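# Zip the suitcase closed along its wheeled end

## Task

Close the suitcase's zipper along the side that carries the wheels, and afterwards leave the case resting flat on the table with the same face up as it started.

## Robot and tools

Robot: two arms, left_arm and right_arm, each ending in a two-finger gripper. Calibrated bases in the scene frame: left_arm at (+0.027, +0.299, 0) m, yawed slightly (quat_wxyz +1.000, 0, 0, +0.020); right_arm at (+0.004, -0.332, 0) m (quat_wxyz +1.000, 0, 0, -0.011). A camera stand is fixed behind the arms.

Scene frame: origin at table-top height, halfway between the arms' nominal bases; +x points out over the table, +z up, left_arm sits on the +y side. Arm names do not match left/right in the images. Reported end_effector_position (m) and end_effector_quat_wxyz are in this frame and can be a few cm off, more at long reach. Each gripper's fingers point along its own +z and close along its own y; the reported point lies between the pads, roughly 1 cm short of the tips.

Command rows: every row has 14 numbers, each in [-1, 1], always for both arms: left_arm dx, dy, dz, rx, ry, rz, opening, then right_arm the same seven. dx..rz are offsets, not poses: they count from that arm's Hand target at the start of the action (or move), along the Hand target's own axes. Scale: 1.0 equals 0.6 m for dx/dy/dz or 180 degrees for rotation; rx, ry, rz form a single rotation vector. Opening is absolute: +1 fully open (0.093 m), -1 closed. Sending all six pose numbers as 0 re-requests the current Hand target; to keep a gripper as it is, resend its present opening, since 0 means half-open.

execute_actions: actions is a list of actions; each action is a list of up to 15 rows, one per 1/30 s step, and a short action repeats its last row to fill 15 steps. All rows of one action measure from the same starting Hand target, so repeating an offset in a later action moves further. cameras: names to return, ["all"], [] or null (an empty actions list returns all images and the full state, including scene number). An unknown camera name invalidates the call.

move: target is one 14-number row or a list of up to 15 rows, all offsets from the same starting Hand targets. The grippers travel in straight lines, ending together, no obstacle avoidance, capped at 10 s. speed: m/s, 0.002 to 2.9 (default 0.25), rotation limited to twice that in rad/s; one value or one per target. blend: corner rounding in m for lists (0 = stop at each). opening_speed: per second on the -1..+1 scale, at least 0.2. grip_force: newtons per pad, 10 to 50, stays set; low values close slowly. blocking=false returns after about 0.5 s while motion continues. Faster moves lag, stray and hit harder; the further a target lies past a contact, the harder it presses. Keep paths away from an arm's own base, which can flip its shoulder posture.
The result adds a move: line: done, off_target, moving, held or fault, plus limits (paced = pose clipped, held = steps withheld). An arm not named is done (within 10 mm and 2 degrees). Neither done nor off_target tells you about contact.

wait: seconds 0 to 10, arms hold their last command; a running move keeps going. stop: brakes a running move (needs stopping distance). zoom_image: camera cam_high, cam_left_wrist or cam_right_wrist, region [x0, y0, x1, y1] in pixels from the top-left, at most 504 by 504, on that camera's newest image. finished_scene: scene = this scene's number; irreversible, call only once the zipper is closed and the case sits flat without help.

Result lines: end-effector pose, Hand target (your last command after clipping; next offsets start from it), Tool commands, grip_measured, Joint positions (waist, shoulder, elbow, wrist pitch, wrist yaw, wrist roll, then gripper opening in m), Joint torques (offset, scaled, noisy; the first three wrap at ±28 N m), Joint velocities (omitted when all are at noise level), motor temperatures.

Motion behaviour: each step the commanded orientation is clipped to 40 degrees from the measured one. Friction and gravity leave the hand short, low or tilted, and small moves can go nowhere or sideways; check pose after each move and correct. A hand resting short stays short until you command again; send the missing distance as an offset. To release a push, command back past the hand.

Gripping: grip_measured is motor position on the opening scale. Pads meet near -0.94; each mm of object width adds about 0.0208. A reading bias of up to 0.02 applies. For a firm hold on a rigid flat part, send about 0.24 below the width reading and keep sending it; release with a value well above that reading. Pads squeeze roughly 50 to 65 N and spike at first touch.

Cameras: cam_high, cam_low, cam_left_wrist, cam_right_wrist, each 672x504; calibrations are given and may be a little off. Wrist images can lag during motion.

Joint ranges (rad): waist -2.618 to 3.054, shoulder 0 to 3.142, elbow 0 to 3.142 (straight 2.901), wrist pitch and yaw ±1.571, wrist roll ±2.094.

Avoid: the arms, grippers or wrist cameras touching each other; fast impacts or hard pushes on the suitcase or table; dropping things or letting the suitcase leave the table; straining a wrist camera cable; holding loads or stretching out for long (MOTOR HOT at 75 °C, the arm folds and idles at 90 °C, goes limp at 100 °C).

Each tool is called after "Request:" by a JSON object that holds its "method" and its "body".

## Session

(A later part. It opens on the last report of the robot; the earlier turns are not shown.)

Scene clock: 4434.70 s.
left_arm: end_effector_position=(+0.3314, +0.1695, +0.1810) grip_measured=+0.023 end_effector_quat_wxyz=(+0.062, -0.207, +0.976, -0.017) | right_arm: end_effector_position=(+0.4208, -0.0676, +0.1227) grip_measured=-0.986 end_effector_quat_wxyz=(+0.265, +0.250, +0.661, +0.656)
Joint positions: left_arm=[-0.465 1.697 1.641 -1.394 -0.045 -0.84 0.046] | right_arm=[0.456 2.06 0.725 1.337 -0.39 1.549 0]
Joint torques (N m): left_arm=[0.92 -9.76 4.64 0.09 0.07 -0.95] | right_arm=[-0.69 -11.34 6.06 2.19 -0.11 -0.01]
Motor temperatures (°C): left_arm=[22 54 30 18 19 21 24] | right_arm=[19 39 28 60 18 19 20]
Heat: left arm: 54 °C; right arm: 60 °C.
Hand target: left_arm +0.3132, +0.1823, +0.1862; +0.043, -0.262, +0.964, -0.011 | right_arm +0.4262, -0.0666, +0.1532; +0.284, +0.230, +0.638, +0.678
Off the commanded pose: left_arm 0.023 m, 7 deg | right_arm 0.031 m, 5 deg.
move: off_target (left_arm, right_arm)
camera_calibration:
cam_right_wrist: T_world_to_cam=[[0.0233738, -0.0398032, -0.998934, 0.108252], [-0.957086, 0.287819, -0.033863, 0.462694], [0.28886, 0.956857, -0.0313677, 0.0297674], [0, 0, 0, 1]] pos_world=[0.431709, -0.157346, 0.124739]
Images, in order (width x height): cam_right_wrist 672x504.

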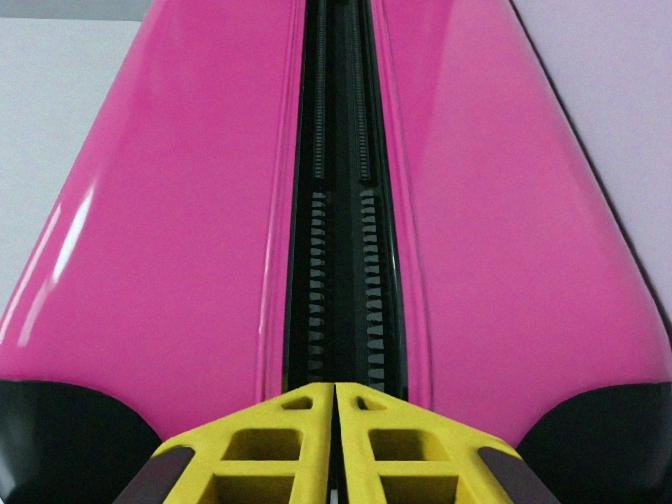

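Request:
{"method": "move", "body": {"target": [[0,0,0,0,0,0,-0.25,0,0,0,0,0,0,-0.7],[0,0,0,0,0,0,-0.25,0.04,0,-0.11,0,0,0,-0.7]], "speed": 0.08, "cameras": ["cam_right_wrist"]}}

Scene clock: 4440.77 s.
left_arm: end_effector_position=(+0.3314, +0.1695, +0.1810) grip_measured=+0.023 end_effector_quat_wxyz=(+0.062, -0.207, +0.976, -0.017) | right_arm: end_effector_position=(+0.3655, -0.0959, +0.1139) grip_measured=-0.702 end_effector_quat_wxyz=(+0.258, +0.256, +0.668, +0.650)
Joint positions: left_arm=[-0.465 1.697 1.641 -1.394 -0.045 -0.84 0.046] | right_arm=[0.446 1.949 0.462 1.463 -0.402 1.549 0.011]
Joint torques (N m): left_arm=[0.87 -9.73 4.59 0.04 0.09 -0.92] | right_arm=[-0.81 -10.35 2.8 2.68 -0.13 -0.02]
Motor temperatures (°C): left_arm=[22 52 30 18 19 21 24] | right_arm=[19 39 28 59 18 19 20]
Heat: left arm: 52 °C; right arm: 59 °C.
Hand target: left_arm +0.3132, +0.1823, +0.1862; +0.043, -0.262, +0.964, -0.011 | right_arm +0.3641, -0.0988, +0.1466; +0.284, +0.230, +0.638, +0.678
Off the commanded pose: left_arm 0.023 m, 7 deg | right_arm 0.033 m, 6 deg.
move: off_target (left_arm, right_arm)
camera_calibration:
cam_right_wrist: T_world_to_cam=[[-0.00147567, -0.0506727, -0.998714, 0.107588], [-0.958192, 0.285826, -0.0130864, 0.415404], [0.286121, 0.956941, -0.0489759, 0.0755228], [0, 0, 0, 1]] pos_world=[0.376587, -0.185552, 0.116585]
Images, in order (width x height): cam_right_wrist 672x504.

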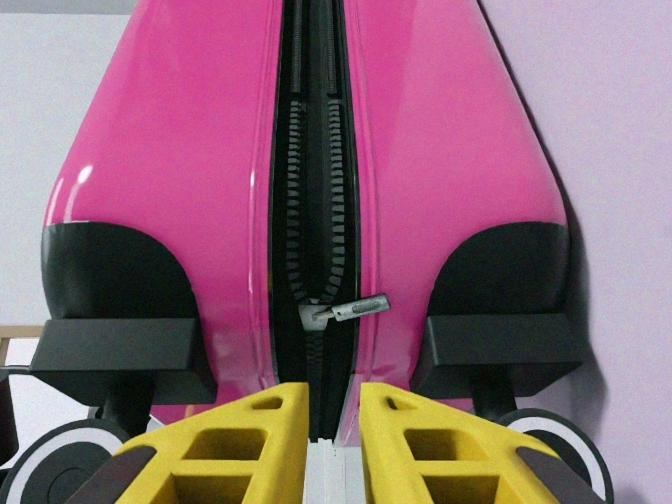

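Request:
{"method": "move", "body": {"target": [0,0,0,0,0,0,-0.25,0.06,0.008,0.105,0,0,0,-0.75], "speed": 0.05, "cameras": ["cam_right_wrist"]}}

Scene clock: 4453.90 s.
left_arm: end_effector_position=(+0.3314, +0.1713, +0.1809) grip_measured=+0.023 end_effector_quat_wxyz=(+0.063, -0.214, +0.975, -0.013) | right_arm: end_effector_position=(+0.3753, -0.0351, +0.1374) grip_measured=-0.747 end_effector_quat_wxyz=(+0.268, +0.246, +0.656, +0.662)
Joint positions: left_arm=[-0.465 1.697 1.641 -1.397 -0.055 -0.855 0.046] | right_arm=[0.612 1.964 0.626 1.358 -0.236 1.549 0.009]
Joint torques (N m): left_arm=[0.95 -9.73 4.68 0.06 0.19 -0.79] | right_arm=[0.8 -7.1 6.61 2.3 0.05 -0.13]
Motor temperatures (°C): left_arm=[22 50 29 18 19 21 24] | right_arm=[19 38 28 63 18 19 20]
Heat: left arm: 50 °C; right arm: 63 °C.
Hand target: left_arm +0.3131, +0.1823, +0.1862; +0.043, -0.262, +0.964, -0.011 | right_arm +0.3798, -0.0282, +0.1546; +0.284, +0.230, +0.638, +0.678
Off the commanded pose: left_arm 0.022 m, 6 deg | right_arm 0.019 m, 4 deg.
move: off_target (left_arm, right_arm)
camera_calibration:
cam_right_wrist: T_world_to_cam=[[0.037662, -0.0294494, -0.998857, 0.120296], [-0.957162, 0.286108, -0.0445253, 0.411722], [0.287092, 0.957745, -0.0174124, 0.0109456], [0, 0, 0, 1]] pos_world=[0.386412, -0.124738, 0.138681]
Images, in order (width x height): cam_right_wrist 672x504.

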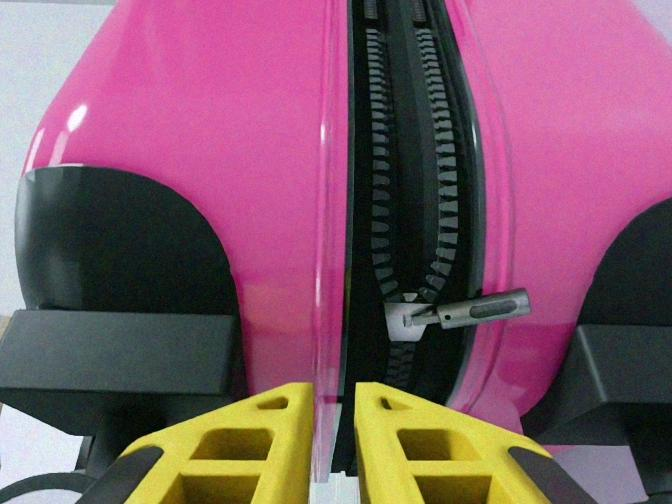

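Request:
{"method": "move", "body": {"target": [0,0,0,0,0,0,-0.25,0,-0.036,0.02,0,0,0,-0.75], "speed": 0.05, "cameras": ["cam_right_wrist"]}}

Scene clock: 4462.90 s.
left_arm: end_effector_position=(+0.3314, +0.1713, +0.1809) grip_measured=+0.023 end_effector_quat_wxyz=(+0.063, -0.214, +0.975, -0.013) | right_arm: end_effector_position=(+0.3852, -0.0235, +0.1130) grip_measured=-0.747 end_effector_quat_wxyz=(+0.261, +0.249, +0.664, +0.655)
Joint positions: left_arm=[-0.465 1.697 1.641 -1.397 -0.055 -0.855 0.046] | right_arm=[0.622 2.076 0.686 1.385 -0.233 1.549 0.009]
Joint torques (N m): left_arm=[0.98 -9.77 4.75 0.09 0.18 -0.74] | right_arm=[0.46 -7.58 5.81 2.58 0.09 -0.15]
Motor temperatures (°C): left_arm=[22 50 29 18 19 21 24] | right_arm=[19 38 28 61 18 19 20]
Heat: left arm: 50 °C; right arm: 61 °C.
Hand target: left_arm +0.3131, +0.1823, +0.1862; +0.043, -0.262, +0.964, -0.011 | right_arm +0.3897, -0.0188, +0.1340; +0.283, +0.230, +0.638, +0.678
Off the commanded pose: left_arm 0.022 m, 6 deg | right_arm 0.022 m, 5 deg.
move: off_target (left_arm, right_arm)
camera_calibration:
cam_right_wrist: T_world_to_cam=[[0.0176202, -0.0429049, -0.998924, 0.103353], [-0.959642, 0.279732, -0.028942, 0.415852], [0.280672, 0.959119, -0.0362444, 0.00130083], [0, 0, 0, 1]] pos_world=[0.396883, -0.11314, 0.115324]
Images, in order (width x height): cam_right_wrist 672x504.

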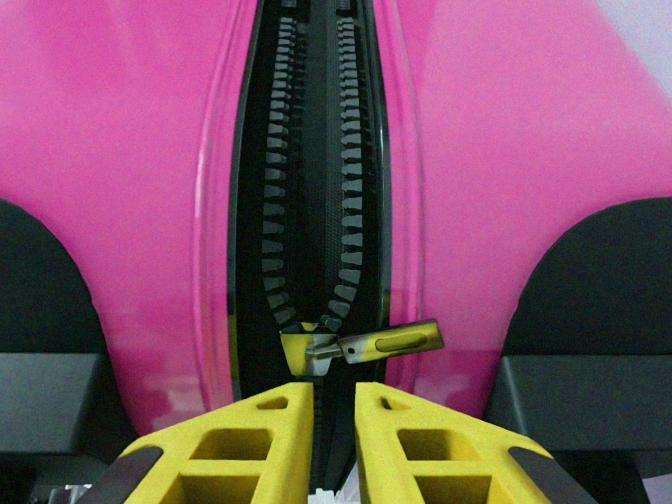

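Request:
{"method": "move", "body": {"target": [[0,0,0,0,0,0,-0.25,0,0.003,0.016,0,0,0,-0.75],[0,0,0,0,0,0,-0.25,-0.045,0.003,0.018,0,0,0,-0.75]], "speed": 0.04, "cameras": ["cam_right_wrist"]}}

Scene clock: 4470.17 s.
left_arm: end_effector_position=(+0.3314, +0.1713, +0.1809) grip_measured=+0.023 end_effector_quat_wxyz=(+0.063, -0.221, +0.973, -0.013) | right_arm: end_effector_position=(+0.4079, -0.0303, +0.1226) grip_measured=-0.747 end_effector_quat_wxyz=(+0.267, +0.242, +0.655, +0.664)
Joint positions: left_arm=[-0.465 1.697 1.641 -1.397 -0.055 -0.869 0.046] | right_arm=[0.567 2.097 0.754 1.367 -0.29 1.549 0.009]
Joint torques (N m): left_arm=[0.9 -9.76 4.66 0.11 0.19 -0.65] | right_arm=[-0.75 -7.97 6.6 2.26 -0.01 -0.11]
Motor temperatures (°C): left_arm=[22 49 29 18 19 21 24] | right_arm=[19 38 28 61 18 19 20]
Heat: left arm: 49 °C; right arm: 61 °C.
Hand target: left_arm +0.3131, +0.1823, +0.1862; +0.043, -0.262, +0.964, -0.011 | right_arm +0.4166, -0.0292, +0.1381; +0.283, +0.230, +0.638, +0.678
Off the commanded pose: left_arm 0.022 m, 5 deg | right_arm 0.018 m, 3 deg.
move: off_target (left_arm, right_arm)
camera_calibration:
cam_right_wrist: T_world_to_cam=[[0.0429324, -0.0272826, -0.998705, 0.102336], [-0.959291, 0.278164, -0.0488369, 0.442109], [0.279136, 0.960146, -0.0142297, -0.00026939], [0, 0, 0, 1]] pos_world=[0.419793, -0.119928, 0.123791]
Images, in order (width x height): cam_right_wrist 672x504.

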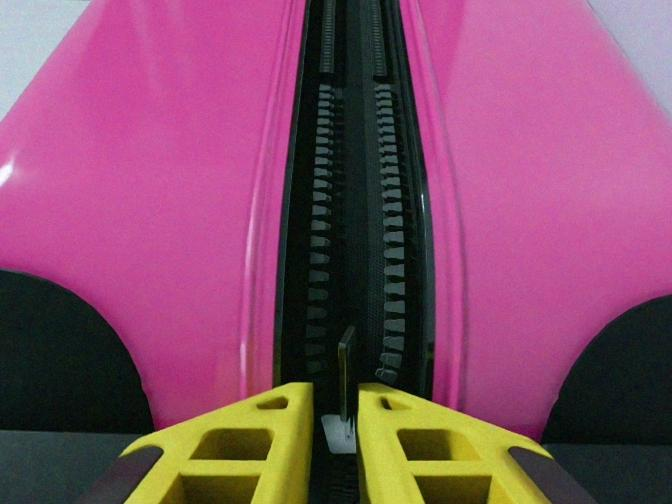

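Request:
{"method": "move", "body": {"target": [0,0,0,0,0,0,-0.25,0.0,0,0.006,0,0,0,-1], "speed": 0.03, "opening_speed": 0.3, "cameras": ["cam_right_wrist"]}}

Scene clock: 4476.47 s.
left_arm: end_effector_position=(+0.3314, +0.1713, +0.1809) grip_measured=+0.023 end_effector_quat_wxyz=(+0.063, -0.224, +0.972, -0.013) | right_arm: end_effector_position=(+0.4100, -0.0289, +0.1194) grip_measured=-0.984 end_effector_quat_wxyz=(+0.264, +0.244, +0.659, +0.661)
Joint positions: left_arm=[-0.465 1.697 1.641 -1.397 -0.055 -0.875 0.046] | right_arm=[0.567 2.104 0.765 1.352 -0.291 1.549 0]
Joint torques (N m): left_arm=[0.85 -9.77 4.64 0.05 0.13 -0.59] | right_arm=[-0.47 -8.17 6.82 2.3 0 -0.08]
Motor temperatures (°C): left_arm=[21 49 29 18 19 21 24] | right_arm=[19 38 28 61 18 19 20]
Heat: left arm: 49 °C; right arm: 61 °C.
Hand target: left_arm +0.3131, +0.1823, +0.1862; +0.043, -0.262, +0.964, -0.011 | right_arm +0.4190, -0.0265, +0.1383; +0.283, +0.230, +0.638, +0.678
Off the commanded pose: left_arm 0.022 m, 5 deg | right_arm 0.021 m, 4 deg.
move: off_target (left_arm, right_arm)
camera_calibration:
cam_right_wrist: T_world_to_cam=[[0.0332075, -0.0331257, -0.998899, 0.102896], [-0.959967, 0.277082, -0.0411018, 0.44281], [0.278139, 0.960275, -0.0225983, -0.000786639], [0, 0, 0, 1]] pos_world=[0.421885, -0.118531, 0.120965]
Images, in order (width x height): cam_right_wrist 672x504.

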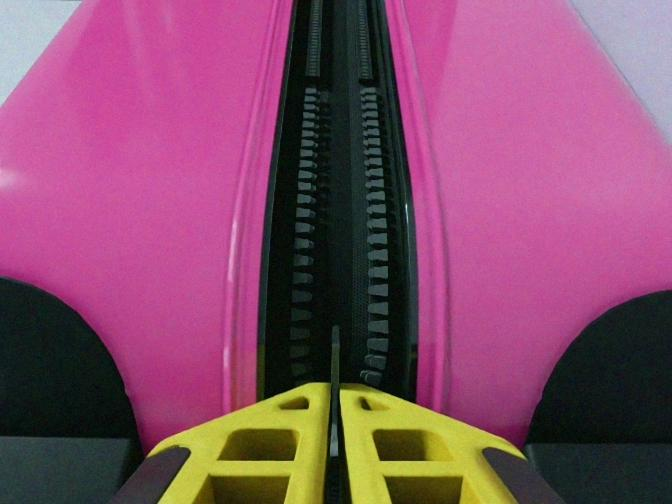

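Plate gripped beautifully. Pull −X with left counter.

Request:
{"method": "move", "body": {"target": [0.02,0.012,0,0,0,0,-0.25,-0.09,0,0,0,0.03,0,-1], "speed": 0.03, "cameras": ["cam_right_wrist"]}}

Scene clock: 4482.83 s.
left_arm: end_effector_position=(+0.3295, +0.1717, +0.1817) grip_measured=+0.023 end_effector_quat_wxyz=(+0.083, -0.226, +0.970, -0.017) | right_arm: end_effector_position=(+0.4259, -0.0397, +0.1198) grip_measured=-0.984 end_effector_quat_wxyz=(+0.191, +0.179, +0.683, +0.682)
Joint positions: left_arm=[-0.477 1.656 1.593 -1.355 -0.075 -0.889 0.046] | right_arm=[0.432 2.145 0.876 1.273 -0.631 1.555 0]
Joint torques (N m): left_arm=[0.31 -9.81 4.3 -0.23 0.34 -0.63] | right_arm=[-4.57 -9.09 6.87 2.33 0.69 -0.02]
Motor temperatures (°C): left_arm=[21 49 29 18 19 21 24] | right_arm=[19 38 28 61 18 19 20]
Heat: left arm: 49 °C; right arm: 61 °C.
Hand target: left_arm +0.2992, +0.1825, +0.1849; +0.043, -0.262, +0.964, -0.011 | right_arm +0.4588, -0.0632, +0.1412; +0.253, +0.198, +0.651, +0.688
Off the commanded pose: left_arm 0.032 m, 6 deg | right_arm 0.046 m, 8 deg.
move: off_target (left_arm, right_arm)
camera_calibration:
cam_right_wrist: T_world_to_cam=[[0.0274692, -0.0303123, -0.999163, 0.104936], [-0.996736, 0.075072, -0.02968, 0.467308], [0.0759088, 0.996717, -0.0281512, 0.0933948], [0, 0, 0, 1]] pos_world=[0.455811, -0.124989, 0.121347]
Images, in order (width x height): cam_right_wrist 672x504.

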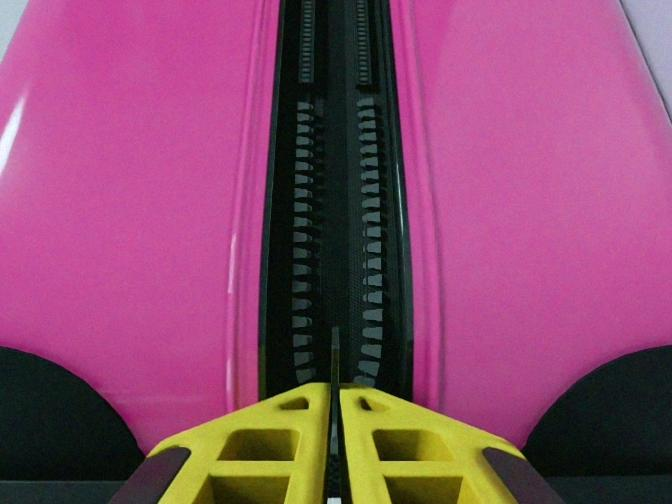

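Request:
{"method": "move", "body": {"target": [0.03,0.017,0,0,0,0,-0.25,-0.07,0,0,0,0.03,0,-1], "speed": 0.03, "cameras": ["cam_right_wrist"]}}

Scene clock: 4491.27 s.
left_arm: end_effector_position=(+0.3205, +0.1692, +0.1829) grip_measured=+0.023 end_effector_quat_wxyz=(+0.105, -0.224, +0.969, -0.020) | right_arm: end_effector_position=(+0.4363, -0.0485, +0.1203) grip_measured=-0.984 end_effector_quat_wxyz=(+0.123, +0.123, +0.697, +0.696)
Joint positions: left_arm=[-0.51 1.595 1.526 -1.314 -0.103 -0.914 0.046] | right_arm=[0.343 2.201 1.005 1.194 -0.899 1.57 0]
Joint torques (N m): left_arm=[0.21 -10 3.9 -0.57 0.5 -0.71] | right_arm=[-7.8 -10.04 7.61 2.26 1.17 0]
Motor temperatures (°C): left_arm=[21 51 29 18 19 21 24] | right_arm=[19 38 29 60 18 19 20]
Heat: left arm: 51 °C; right arm: 60 °C.
Hand target: left_arm +0.2786, +0.1821, +0.1832; +0.043, -0.262, +0.964, -0.012 | right_arm +0.4920, -0.0887, +0.1435; +0.222, +0.165, +0.662, +0.697
Off the commanded pose: left_arm 0.044 m, 8 deg | right_arm 0.073 m, 13 deg.
move: off_target (left_arm, right_arm)
camera_calibration:
cam_right_wrist: T_world_to_cam=[[0.0141407, -0.0227283, -0.999642, 0.111223], [-0.994485, -0.104221, -0.0116982, 0.466621], [-0.103918, 0.994294, -0.0240767, 0.179141], [0, 0, 0, 1]] pos_world=[0.48109, -0.126959, 0.120955]
Images, in order (width x height): cam_right_wrist 672x504.

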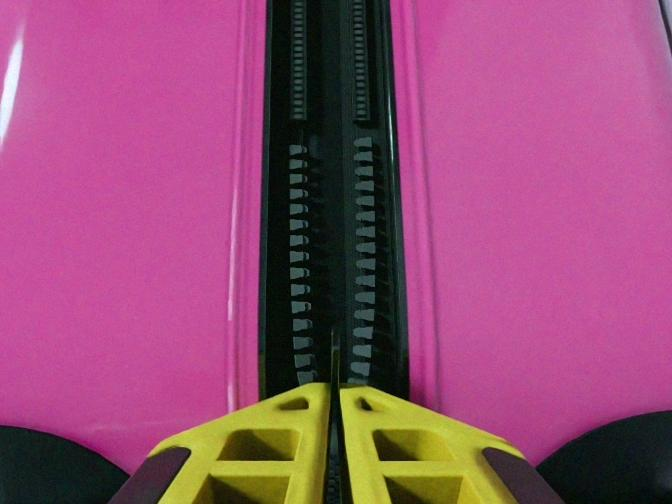

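Request:
{"method": "move", "body": {"target": [0.03,0.017,0,0,0,0,-0.25,-0.055,0,0.045,0,0.08,0,-1], "speed": 0.03, "cameras": ["cam_right_wrist"]}}

Scene clock: 4501.07 s.
left_arm: end_effector_position=(+0.3148, +0.1664, +0.1845) grip_measured=+0.023 end_effector_quat_wxyz=(+0.122, -0.250, +0.960, -0.037) | right_arm: end_effector_position=(+0.4666, -0.0420, +0.1331) grip_measured=-0.984 end_effector_quat_wxyz=(+0.036, +0.013, +0.701, +0.712)
Joint positions: left_arm=[-0.531 1.54 1.467 -1.267 -0.111 -0.988 0.046] | right_arm=[0.285 2.368 1.378 1.045 -1.238 1.589 0]
Joint torques (N m): left_arm=[-0.76 -9.83 3.73 -1.02 0.57 -0.35] | right_arm=[-8.88 -11.1 8.77 1.73 1.39 -0.03]
Motor temperatures (°C): left_arm=[21 51 29 18 19 21 24] | right_arm=[21 38 30 60 19 19 20]
Heat: left arm: 51 °C; right arm: 60 °C.
Hand target: left_arm +0.2580, +0.1818, +0.1813; +0.043, -0.262, +0.964, -0.011 | right_arm +0.5342, -0.0832, +0.1476; +0.138, +0.077, +0.685, +0.712
Off the commanded pose: left_arm 0.059 m, 10 deg | right_arm 0.080 m, 14 deg.
move: off_target (left_arm, right_arm)
camera_calibration:
cam_right_wrist: T_world_to_cam=[[0.0546178, -0.00113835, -0.998507, 0.105534], [-0.925671, -0.374982, -0.0502063, 0.459109], [-0.374365, 0.927031, -0.0215344, 0.2992], [0, 0, 0, 1]] pos_world=[0.53123, -0.10509, 0.13487]
Images, in order (width x height): cam_right_wrist 672x504.

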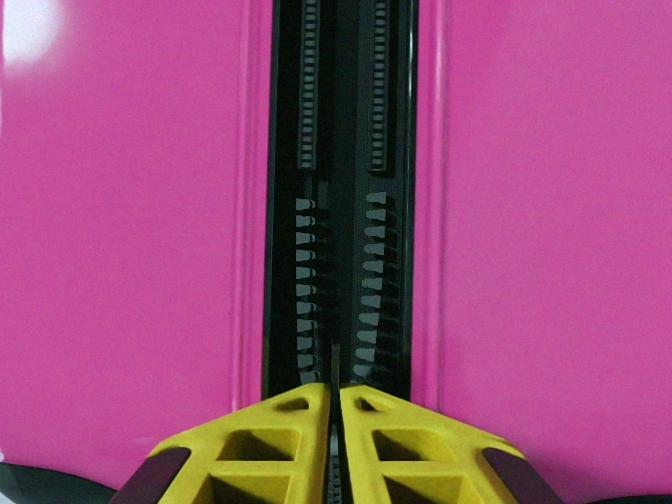

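Request:
{"method": "move", "body": {"target": [0.015,0.01,0,0,0,0,-0.25,-0.055,-0.01,0.04,0,0.02,0,-1], "speed": 0.03, "cameras": ["cam_right_wrist"]}}

Scene clock: 4508.87 s.
left_arm: end_effector_position=(+0.3129, +0.1651, +0.1852) grip_measured=+0.023 end_effector_quat_wxyz=(+0.134, -0.260, +0.955, -0.043) | right_arm: end_effector_position=(+0.4959, -0.0317, +0.1382) grip_measured=-0.984 end_effector_quat_wxyz=(+0.014, -0.035, +0.698, +0.715)
Joint positions: left_arm=[-0.543 1.514 1.44 -1.242 -0.123 -1.018 0.046] | right_arm=[0.281 2.509 1.666 0.946 -1.342 1.601 0]
Joint torques (N m): left_arm=[-0.96 -10.13 3.52 -1.26 0.65 -0.25] | right_arm=[-8.72 -11.48 9.07 1.37 1.85 -0.04]
Motor temperatures (°C): left_arm=[21 50 28 19 19 20 24] | right_arm=[22 40 31 57 19 19 20]
Heat: left arm: 50 °C; right arm: 57 °C.
Hand target: left_arm +0.2472, +0.1824, +0.1803; +0.043, -0.262, +0.964, -0.011 | right_arm +0.5732, -0.0701, +0.1455; +0.116, +0.054, +0.689, +0.714
Off the commanded pose: left_arm 0.068 m, 11 deg | right_arm 0.087 m, 16 deg.
move: off_target (left_arm, right_arm)
camera_calibration:
cam_right_wrist: T_world_to_cam=[[0.0915061, 0.0109881, -0.995744, 0.0907814], [-0.88167, -0.463937, -0.0861426, 0.470711], [-0.462909, 0.8858, -0.0327652, 0.344963], [0, 0, 0, 1]] pos_world=[0.566391, -0.0881847, 0.142246]
Images, in order (width x height): cam_right_wrist 672x504.

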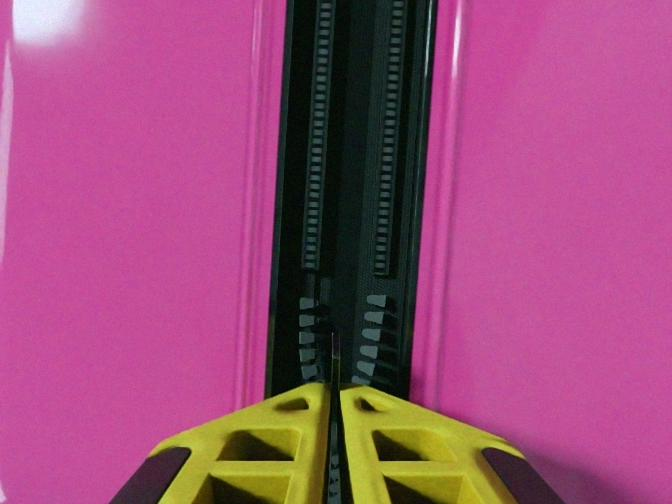

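Request:
{"method": "move", "body": {"target": [0.01,0.006,0,0,0,0,-0.25,-0.045,-0.02,0.035,0,0.0,0,-1], "speed": 0.03, "cameras": ["cam_right_wrist"]}}

Scene clock: 4514.70 s.
left_arm: end_effector_position=(+0.3124, +0.1641, +0.1857) grip_measured=+0.023 end_effector_quat_wxyz=(+0.142, -0.268, +0.952, -0.047) | right_arm: end_effector_position=(+0.5155, -0.0224, +0.1400) grip_measured=-0.984 end_effector_quat_wxyz=(+0.017, -0.069, +0.693, +0.718)
Joint positions: left_arm=[-0.553 1.501 1.424 -1.225 -0.134 -1.043 0.046] | right_arm=[0.285 2.622 1.878 0.906 -1.381 1.608 0]
Joint torques (N m): left_arm=[-1.16 -10.58 3.38 -1.42 0.76 -0.12] | right_arm=[-8.42 -11.02 8.7 1.03 2.3 -0.11]
Motor temperatures (°C): left_arm=[21 51 28 19 19 20 24] | right_arm=[23 41 32 56 20 19 20]
Heat: left arm: 51 °C; right arm: 56 °C.
Hand target: left_arm +0.2403, +0.1825, +0.1798; +0.043, -0.262, +0.964, -0.011 | right_arm +0.6054, -0.0559, +0.1366; +0.116, +0.054, +0.689, +0.714
Off the commanded pose: left_arm 0.075 m, 12 deg | right_arm 0.096 m, 18 deg.
move: off_target (left_arm, right_arm)
camera_calibration:
cam_right_wrist: T_world_to_cam=[[0.141506, 0.0258542, -0.9896, 0.064435], [-0.855058, -0.500557, -0.135345, 0.484754], [-0.49885, 0.865317, -0.048725, 0.366119], [0, 0, 0, 1]] pos_world=[0.588013, -0.0758279, 0.147213]
Images, in order (width x height): cam_right_wrist 672x504.

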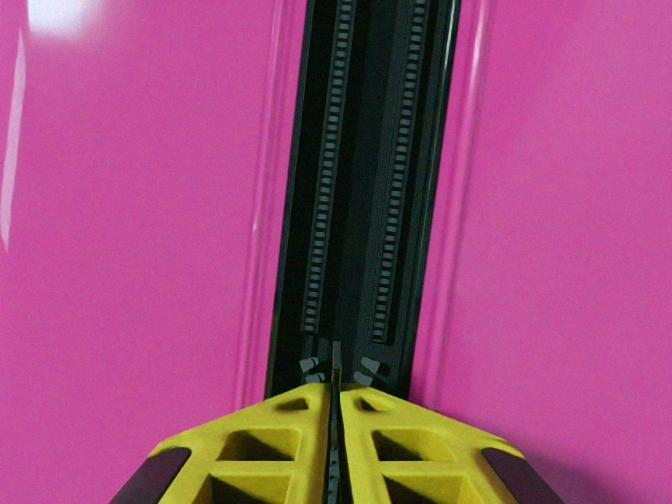

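Request:
{"method": "move", "body": {"target": [0.006,0.004,0,0,0,0,-0.25,-0.04,-0.02,0.03,0,0.0,0,-1], "speed": 0.03, "cameras": ["cam_right_wrist"]}}

Scene clock: 4521.10 s.
left_arm: end_effector_position=(+0.3126, +0.1632, +0.1860) grip_measured=+0.023 end_effector_quat_wxyz=(+0.147, -0.283, +0.947, -0.050) | right_arm: end_effector_position=(+0.5265, -0.0128, +0.1427) grip_measured=-0.984 end_effector_quat_wxyz=(+0.023, -0.106, +0.685, +0.720)
Joint positions: left_arm=[-0.56 1.493 1.415 -1.213 -0.142 -1.08 0.046] | right_arm=[0.294 2.725 2.068 0.905 -1.414 1.631 0]
Joint torques (N m): left_arm=[-1.14 -10.84 3.15 -1.51 0.78 0.13] | right_arm=[-9.07 -10.17 7.98 0.61 2.7 -0.08]
Heat: left arm: 51 °C; right arm: 53 °C.
Hand target: left_arm +0.2359, +0.1827, +0.1793; +0.043, -0.262, +0.964, -0.011 | right_arm +0.6339, -0.0438, +0.1275; +0.116, +0.054, +0.689, +0.714
Off the commanded pose: left_arm 0.079 m, 13 deg | right_arm 0.113 m, 21 deg.
move: off_target (left_arm, right_arm)
camera_calibration:
cam_right_wrist: T_world_to_cam=[[0.200859, 0.0467947, -0.978502, 0.0327574], [-0.822482, -0.534541, -0.194396, 0.490228], [-0.532146, 0.843846, -0.0688796, 0.383583], [0, 0, 0, 1]] pos_world=[0.600747, -0.0631709, 0.153773]
Images, in order (width x height): cam_right_wrist 672x504.

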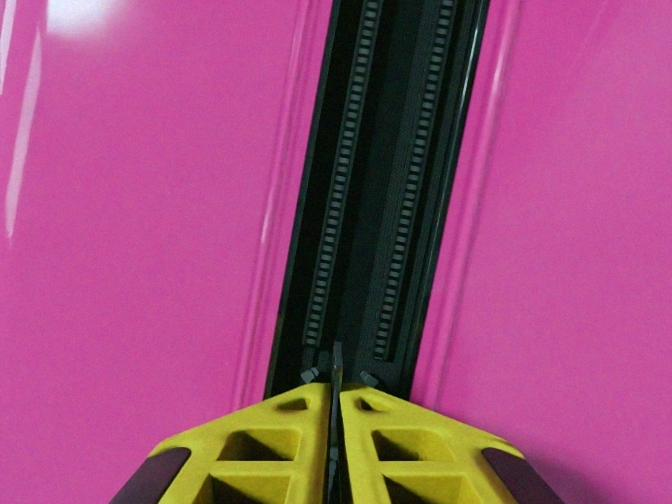

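Request:
{"method": "move", "body": {"target": [0,0,0,0,0,0,-0.25,-0.045,0,0.045,0,0.04,0,-1], "speed": 0.03, "cameras": ["cam_right_wrist"]}}

Request:
{"method": "zoom_image", "body": {"camera": "cam_right_wrist", "region": [240, 300, 440, 420]}}

Scene clock: 4529.67 s.
left_arm: end_effector_position=(+0.3148, +0.1632, +0.1865) grip_measured=+0.022 end_effector_quat_wxyz=(+0.151, -0.305, +0.939, -0.055) | right_arm: end_effector_position=(+0.5401, +0.0010, +0.1474) grip_measured=-0.984 end_effector_quat_wxyz=(-0.029, -0.157, +0.687, +0.708)
Joint positions: left_arm=[-0.559 1.493 1.414 -1.204 -0.148 -1.125 0.046] | right_arm=[0.307 3.026 2.715 0.589 -1.551 1.665 0]
Joint torques (N m): left_arm=[-0.84 -10.96 3.19 -1.58 0.88 0.57] | right_arm=[-10.26 -10.86 6.78 0.55 2.99 -0.27]
Motor temperatures (°C): left_arm=[21 53 28 20 19 20 24] | right_arm=[24 41 32 50 24 19 20]
Heat: left arm: 53 °C; right arm: 50 °C.
Hand target: left_arm +0.2359, +0.1828, +0.1793; +0.043, -0.262, +0.964, -0.011 | right_arm +0.6665, -0.0242, +0.1310; +0.073, +0.009, +0.694, +0.716
Off the commanded pose: left_arm 0.082 m, 15 deg | right_arm 0.130 m, 22 deg.
move: off_target (left_arm, right_arm)
camera_calibration:
cam_right_wrist: T_world_to_cam=[[0.199509, 0.0441253, -0.978902, 0.0346155], [-0.73505, -0.65388, -0.179284, 0.460384], [-0.647996, 0.75531, -0.0980206, 0.446455], [0, 0, 0, 1]] pos_world=[0.6208, -0.0377035, 0.160187]
Images, in order (width x height): cam_right_wrist 672x504.

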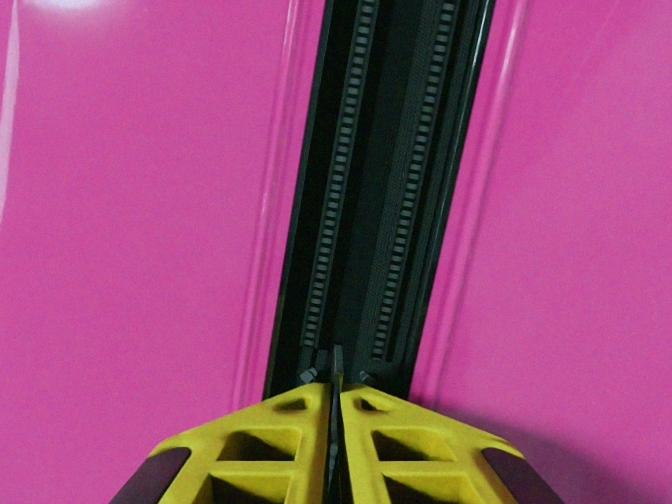

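Scaled by 2.520 from the camera's 672x504 image, which has a finer 960x720 frame.

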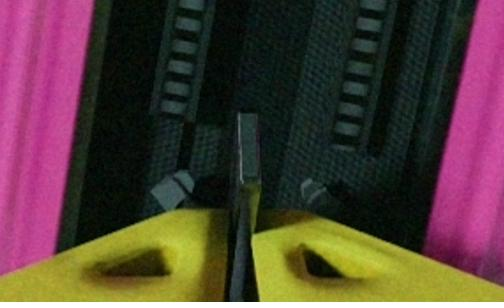

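Request:
{"method": "move", "body": {"target": [[-0.06,-0.04,0,0,0,0,-0.25,0.17,0.02,0.01,0,0.08,0,-1],[-0.06,-0.04,0,0,0,0,-0.25,0.17,0.02,0.01,0,0.08,0,-0.5],[-0.06,-0.04,0,0,0,0,-0.25,0.17,0.02,-0.12,0,0.08,0,-0.5]], "speed": 0.06, "cameras": ["cam_right_wrist","cam_low","cam_high"]}}

Scene clock: 4541.67 s.
left_arm: end_effector_position=(+0.3008, +0.1820, +0.1810) grip_measured=+0.022 end_effector_quat_wxyz=(+0.090, -0.260, +0.961, -0.008) | right_arm: end_effector_position=(+0.5585, -0.0811, +0.0869) grip_measured=-0.502 end_effector_quat_wxyz=(-0.055, -0.038, +0.706, +0.705)
Joint positions: left_arm=[-0.505 1.545 1.474 -1.355 -0.108 -0.986 0.046] | right_arm=[0.166 2.877 2.252 0.611 -1.558 1.581 0.021]
Joint torques (N m): left_arm=[-0.34 -5.57 7.73 -0.2 0.56 -0.08] | right_arm=[-0.43 -21.79 5.27 1.66 -0.13 -0.19]
Motor temperatures (°C): left_arm=[21 52 29 20 19 20 24] | right_arm=[24 46 32 49 24 19 20]
Heat: left arm: 52 °C; right arm: 49 °C.
Hand target: left_arm +0.2789, +0.1803, +0.1832; +0.043, -0.262, +0.964, -0.011 | right_arm +0.5562, -0.0841, +0.1315; -0.015, -0.081, +0.698, +0.711
Off the commanded pose: left_arm 0.022 m, 5 deg | right_arm 0.045 m, 7 deg.
move: off_target (left_arm, right_arm); target 2's new opening was sent with right_arm's hand 0.043 m and 9 deg from that target
camera_calibration:
cam_right_wrist: T_world_to_cam=[[-0.000683523, -0.0155472, -0.999879, 0.0841858], [-0.833866, -0.55189, 0.00915145, 0.456436], [-0.551966, 0.833772, -0.0125871, 0.459651], [0, 0, 0, 1]] pos_world=[0.634376, -0.130033, 0.0857842]
Images, in order (width x height): cam_high 672x504, cam_low 672x504, cam_right_wrist 672x504.

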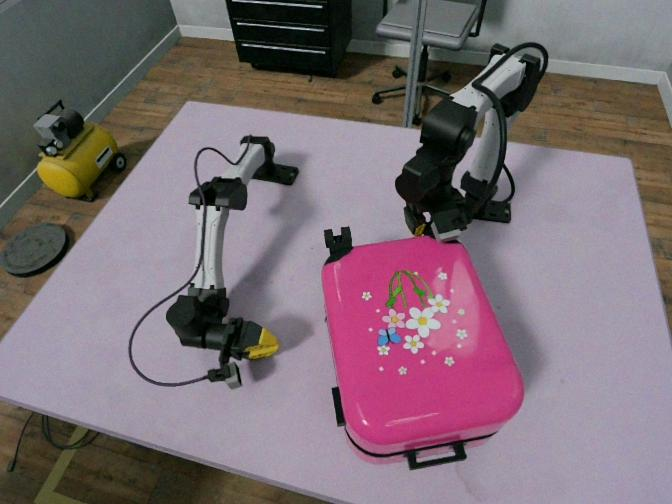

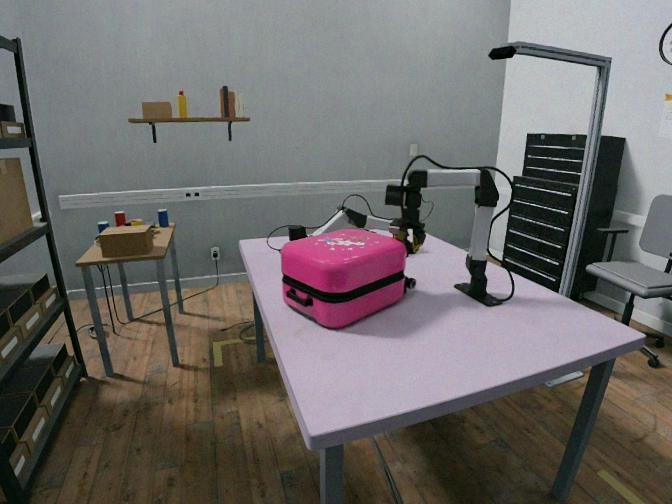

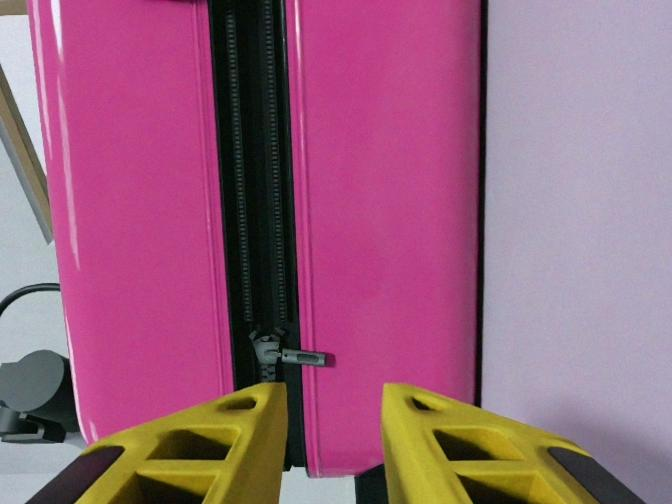

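Request:
{"method": "move", "body": {"target": [[0,0,0,0,0,0,0.35,0,0.02,-0.12,0,0,0,-0.5],[0,0,-0.1,0,0,0,0.35,0,0.02,-0.12,0,0,0,-0.5]], "speed": 0.08, "cameras": ["cam_low","cam_right_wrist","cam_left_wrist"]}}

Request:
{"method": "zoom_image", "body": {"camera": "cam_right_wrist", "region": [200, 250, 400, 450]}}

Scene clock: 4548.87 s.
left_arm: end_effector_position=(+0.2882, +0.1777, +0.2359) grip_measured=+0.349 end_effector_quat_wxyz=(+0.096, -0.259, +0.960, -0.051) | right_arm: end_effector_position=(+0.5701, -0.1528, +0.1000) grip_measured=-0.502 end_effector_quat_wxyz=(-0.010, -0.001, +0.707, +0.707)
Joint positions: left_arm=[-0.505 1.507 1.656 -1.508 -0.051 -0.987 0.062] | right_arm=[0.04 2.77 2.1 0.611 -1.569 1.525 0.021]
Joint torques (N m): left_arm=[-1.14 -5.48 8.12 0.16 0.05 -0.08] | right_arm=[-0.27 -21.48 4.92 1.57 -0.16 -0.18]
Motor temperatures (°C): left_arm=[21 50 29 19 19 20 24] | right_arm=[23 53 32 50 23 19 20]
Heat: left arm: 50 °C; right arm: 53 °C.
Hand target: left_arm +0.2736, +0.1802, +0.2430; +0.043, -0.262, +0.964, -0.012 | right_arm +0.5649, -0.1556, +0.1425; -0.015, -0.081, +0.698, +0.711
Off the commanded pose: left_arm 0.016 m, 8 deg | right_arm 0.043 m, 9 deg.
joint sent to its limit (left arm) — joint 4 (wrist pitch), lower limit. The joint targets are off in orientation, not in position.
joint sent to its limit (right arm) — joint 5 (wrist yaw), lower limit. The joint targets are off in position and orientation.
move: off_target (left_arm, right_arm)
camera_calibration:
cam_left_wrist: T_world_to_cam=[[0.47601, -0.868393, 0.138955, -0.0146309], [-0.861667, -0.428926, 0.271205, 0.299321], [-0.175911, -0.248829, -0.952439, 0.40714], [0, 0, 0, 1]] pos_world=[0.3365, 0.21699, 0.308632]
cam_right_wrist: T_world_to_cam=[[0.00863491, -0.0151646, -0.999848, 0.090945], [-0.891492, -0.453036, -0.000827973, 0.475437], [-0.452955, 0.891363, -0.017431, 0.478879], [0, 0, 0, 1]] pos_world=[0.639974, -0.210086, 0.0996722]
Images, in order (width x height): cam_low 672x504, cam_left_wrist 672x504, cam_right_wrist 672x504.

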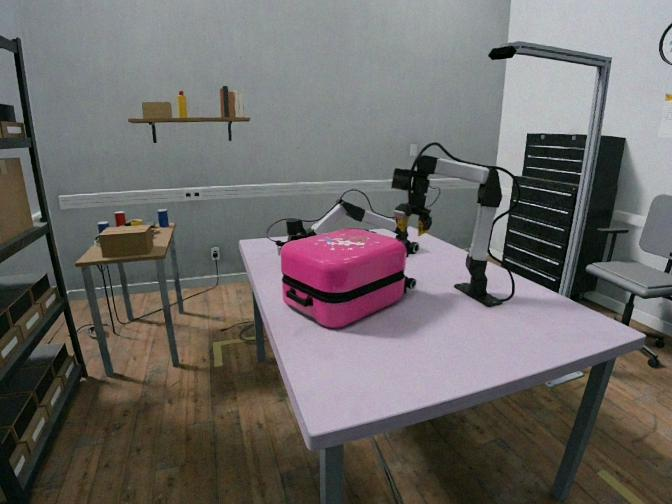

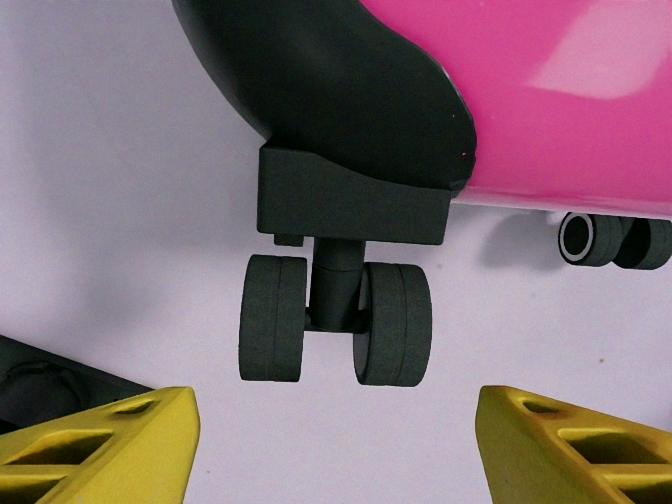

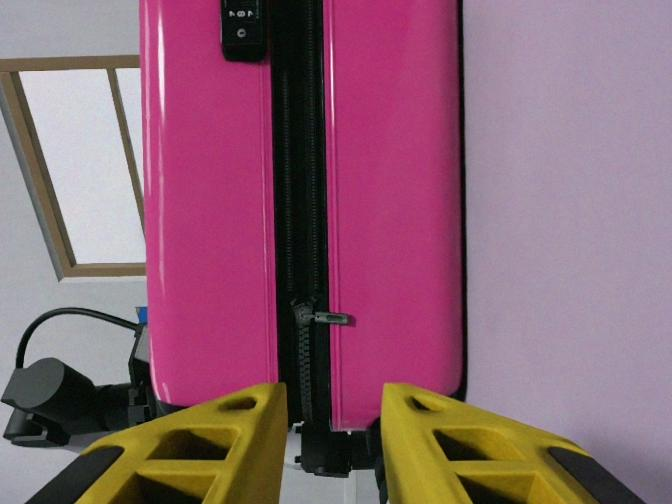

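Scaled by 2.520 from the camera's 672x504 image, which has a finer 960x720 frame.

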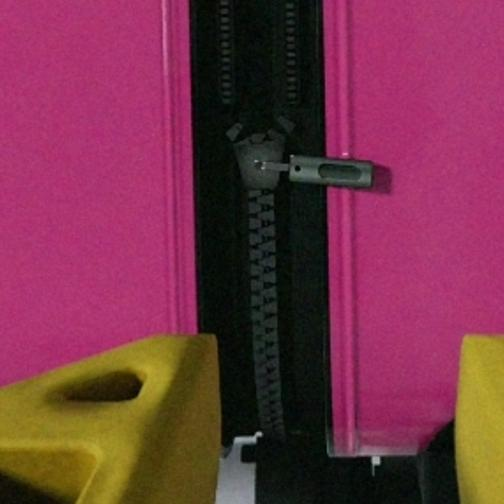

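Fully closed.

Request:
{"method": "finished_scene", "body": {"scene": 1}}

The scene is finished: the task was done.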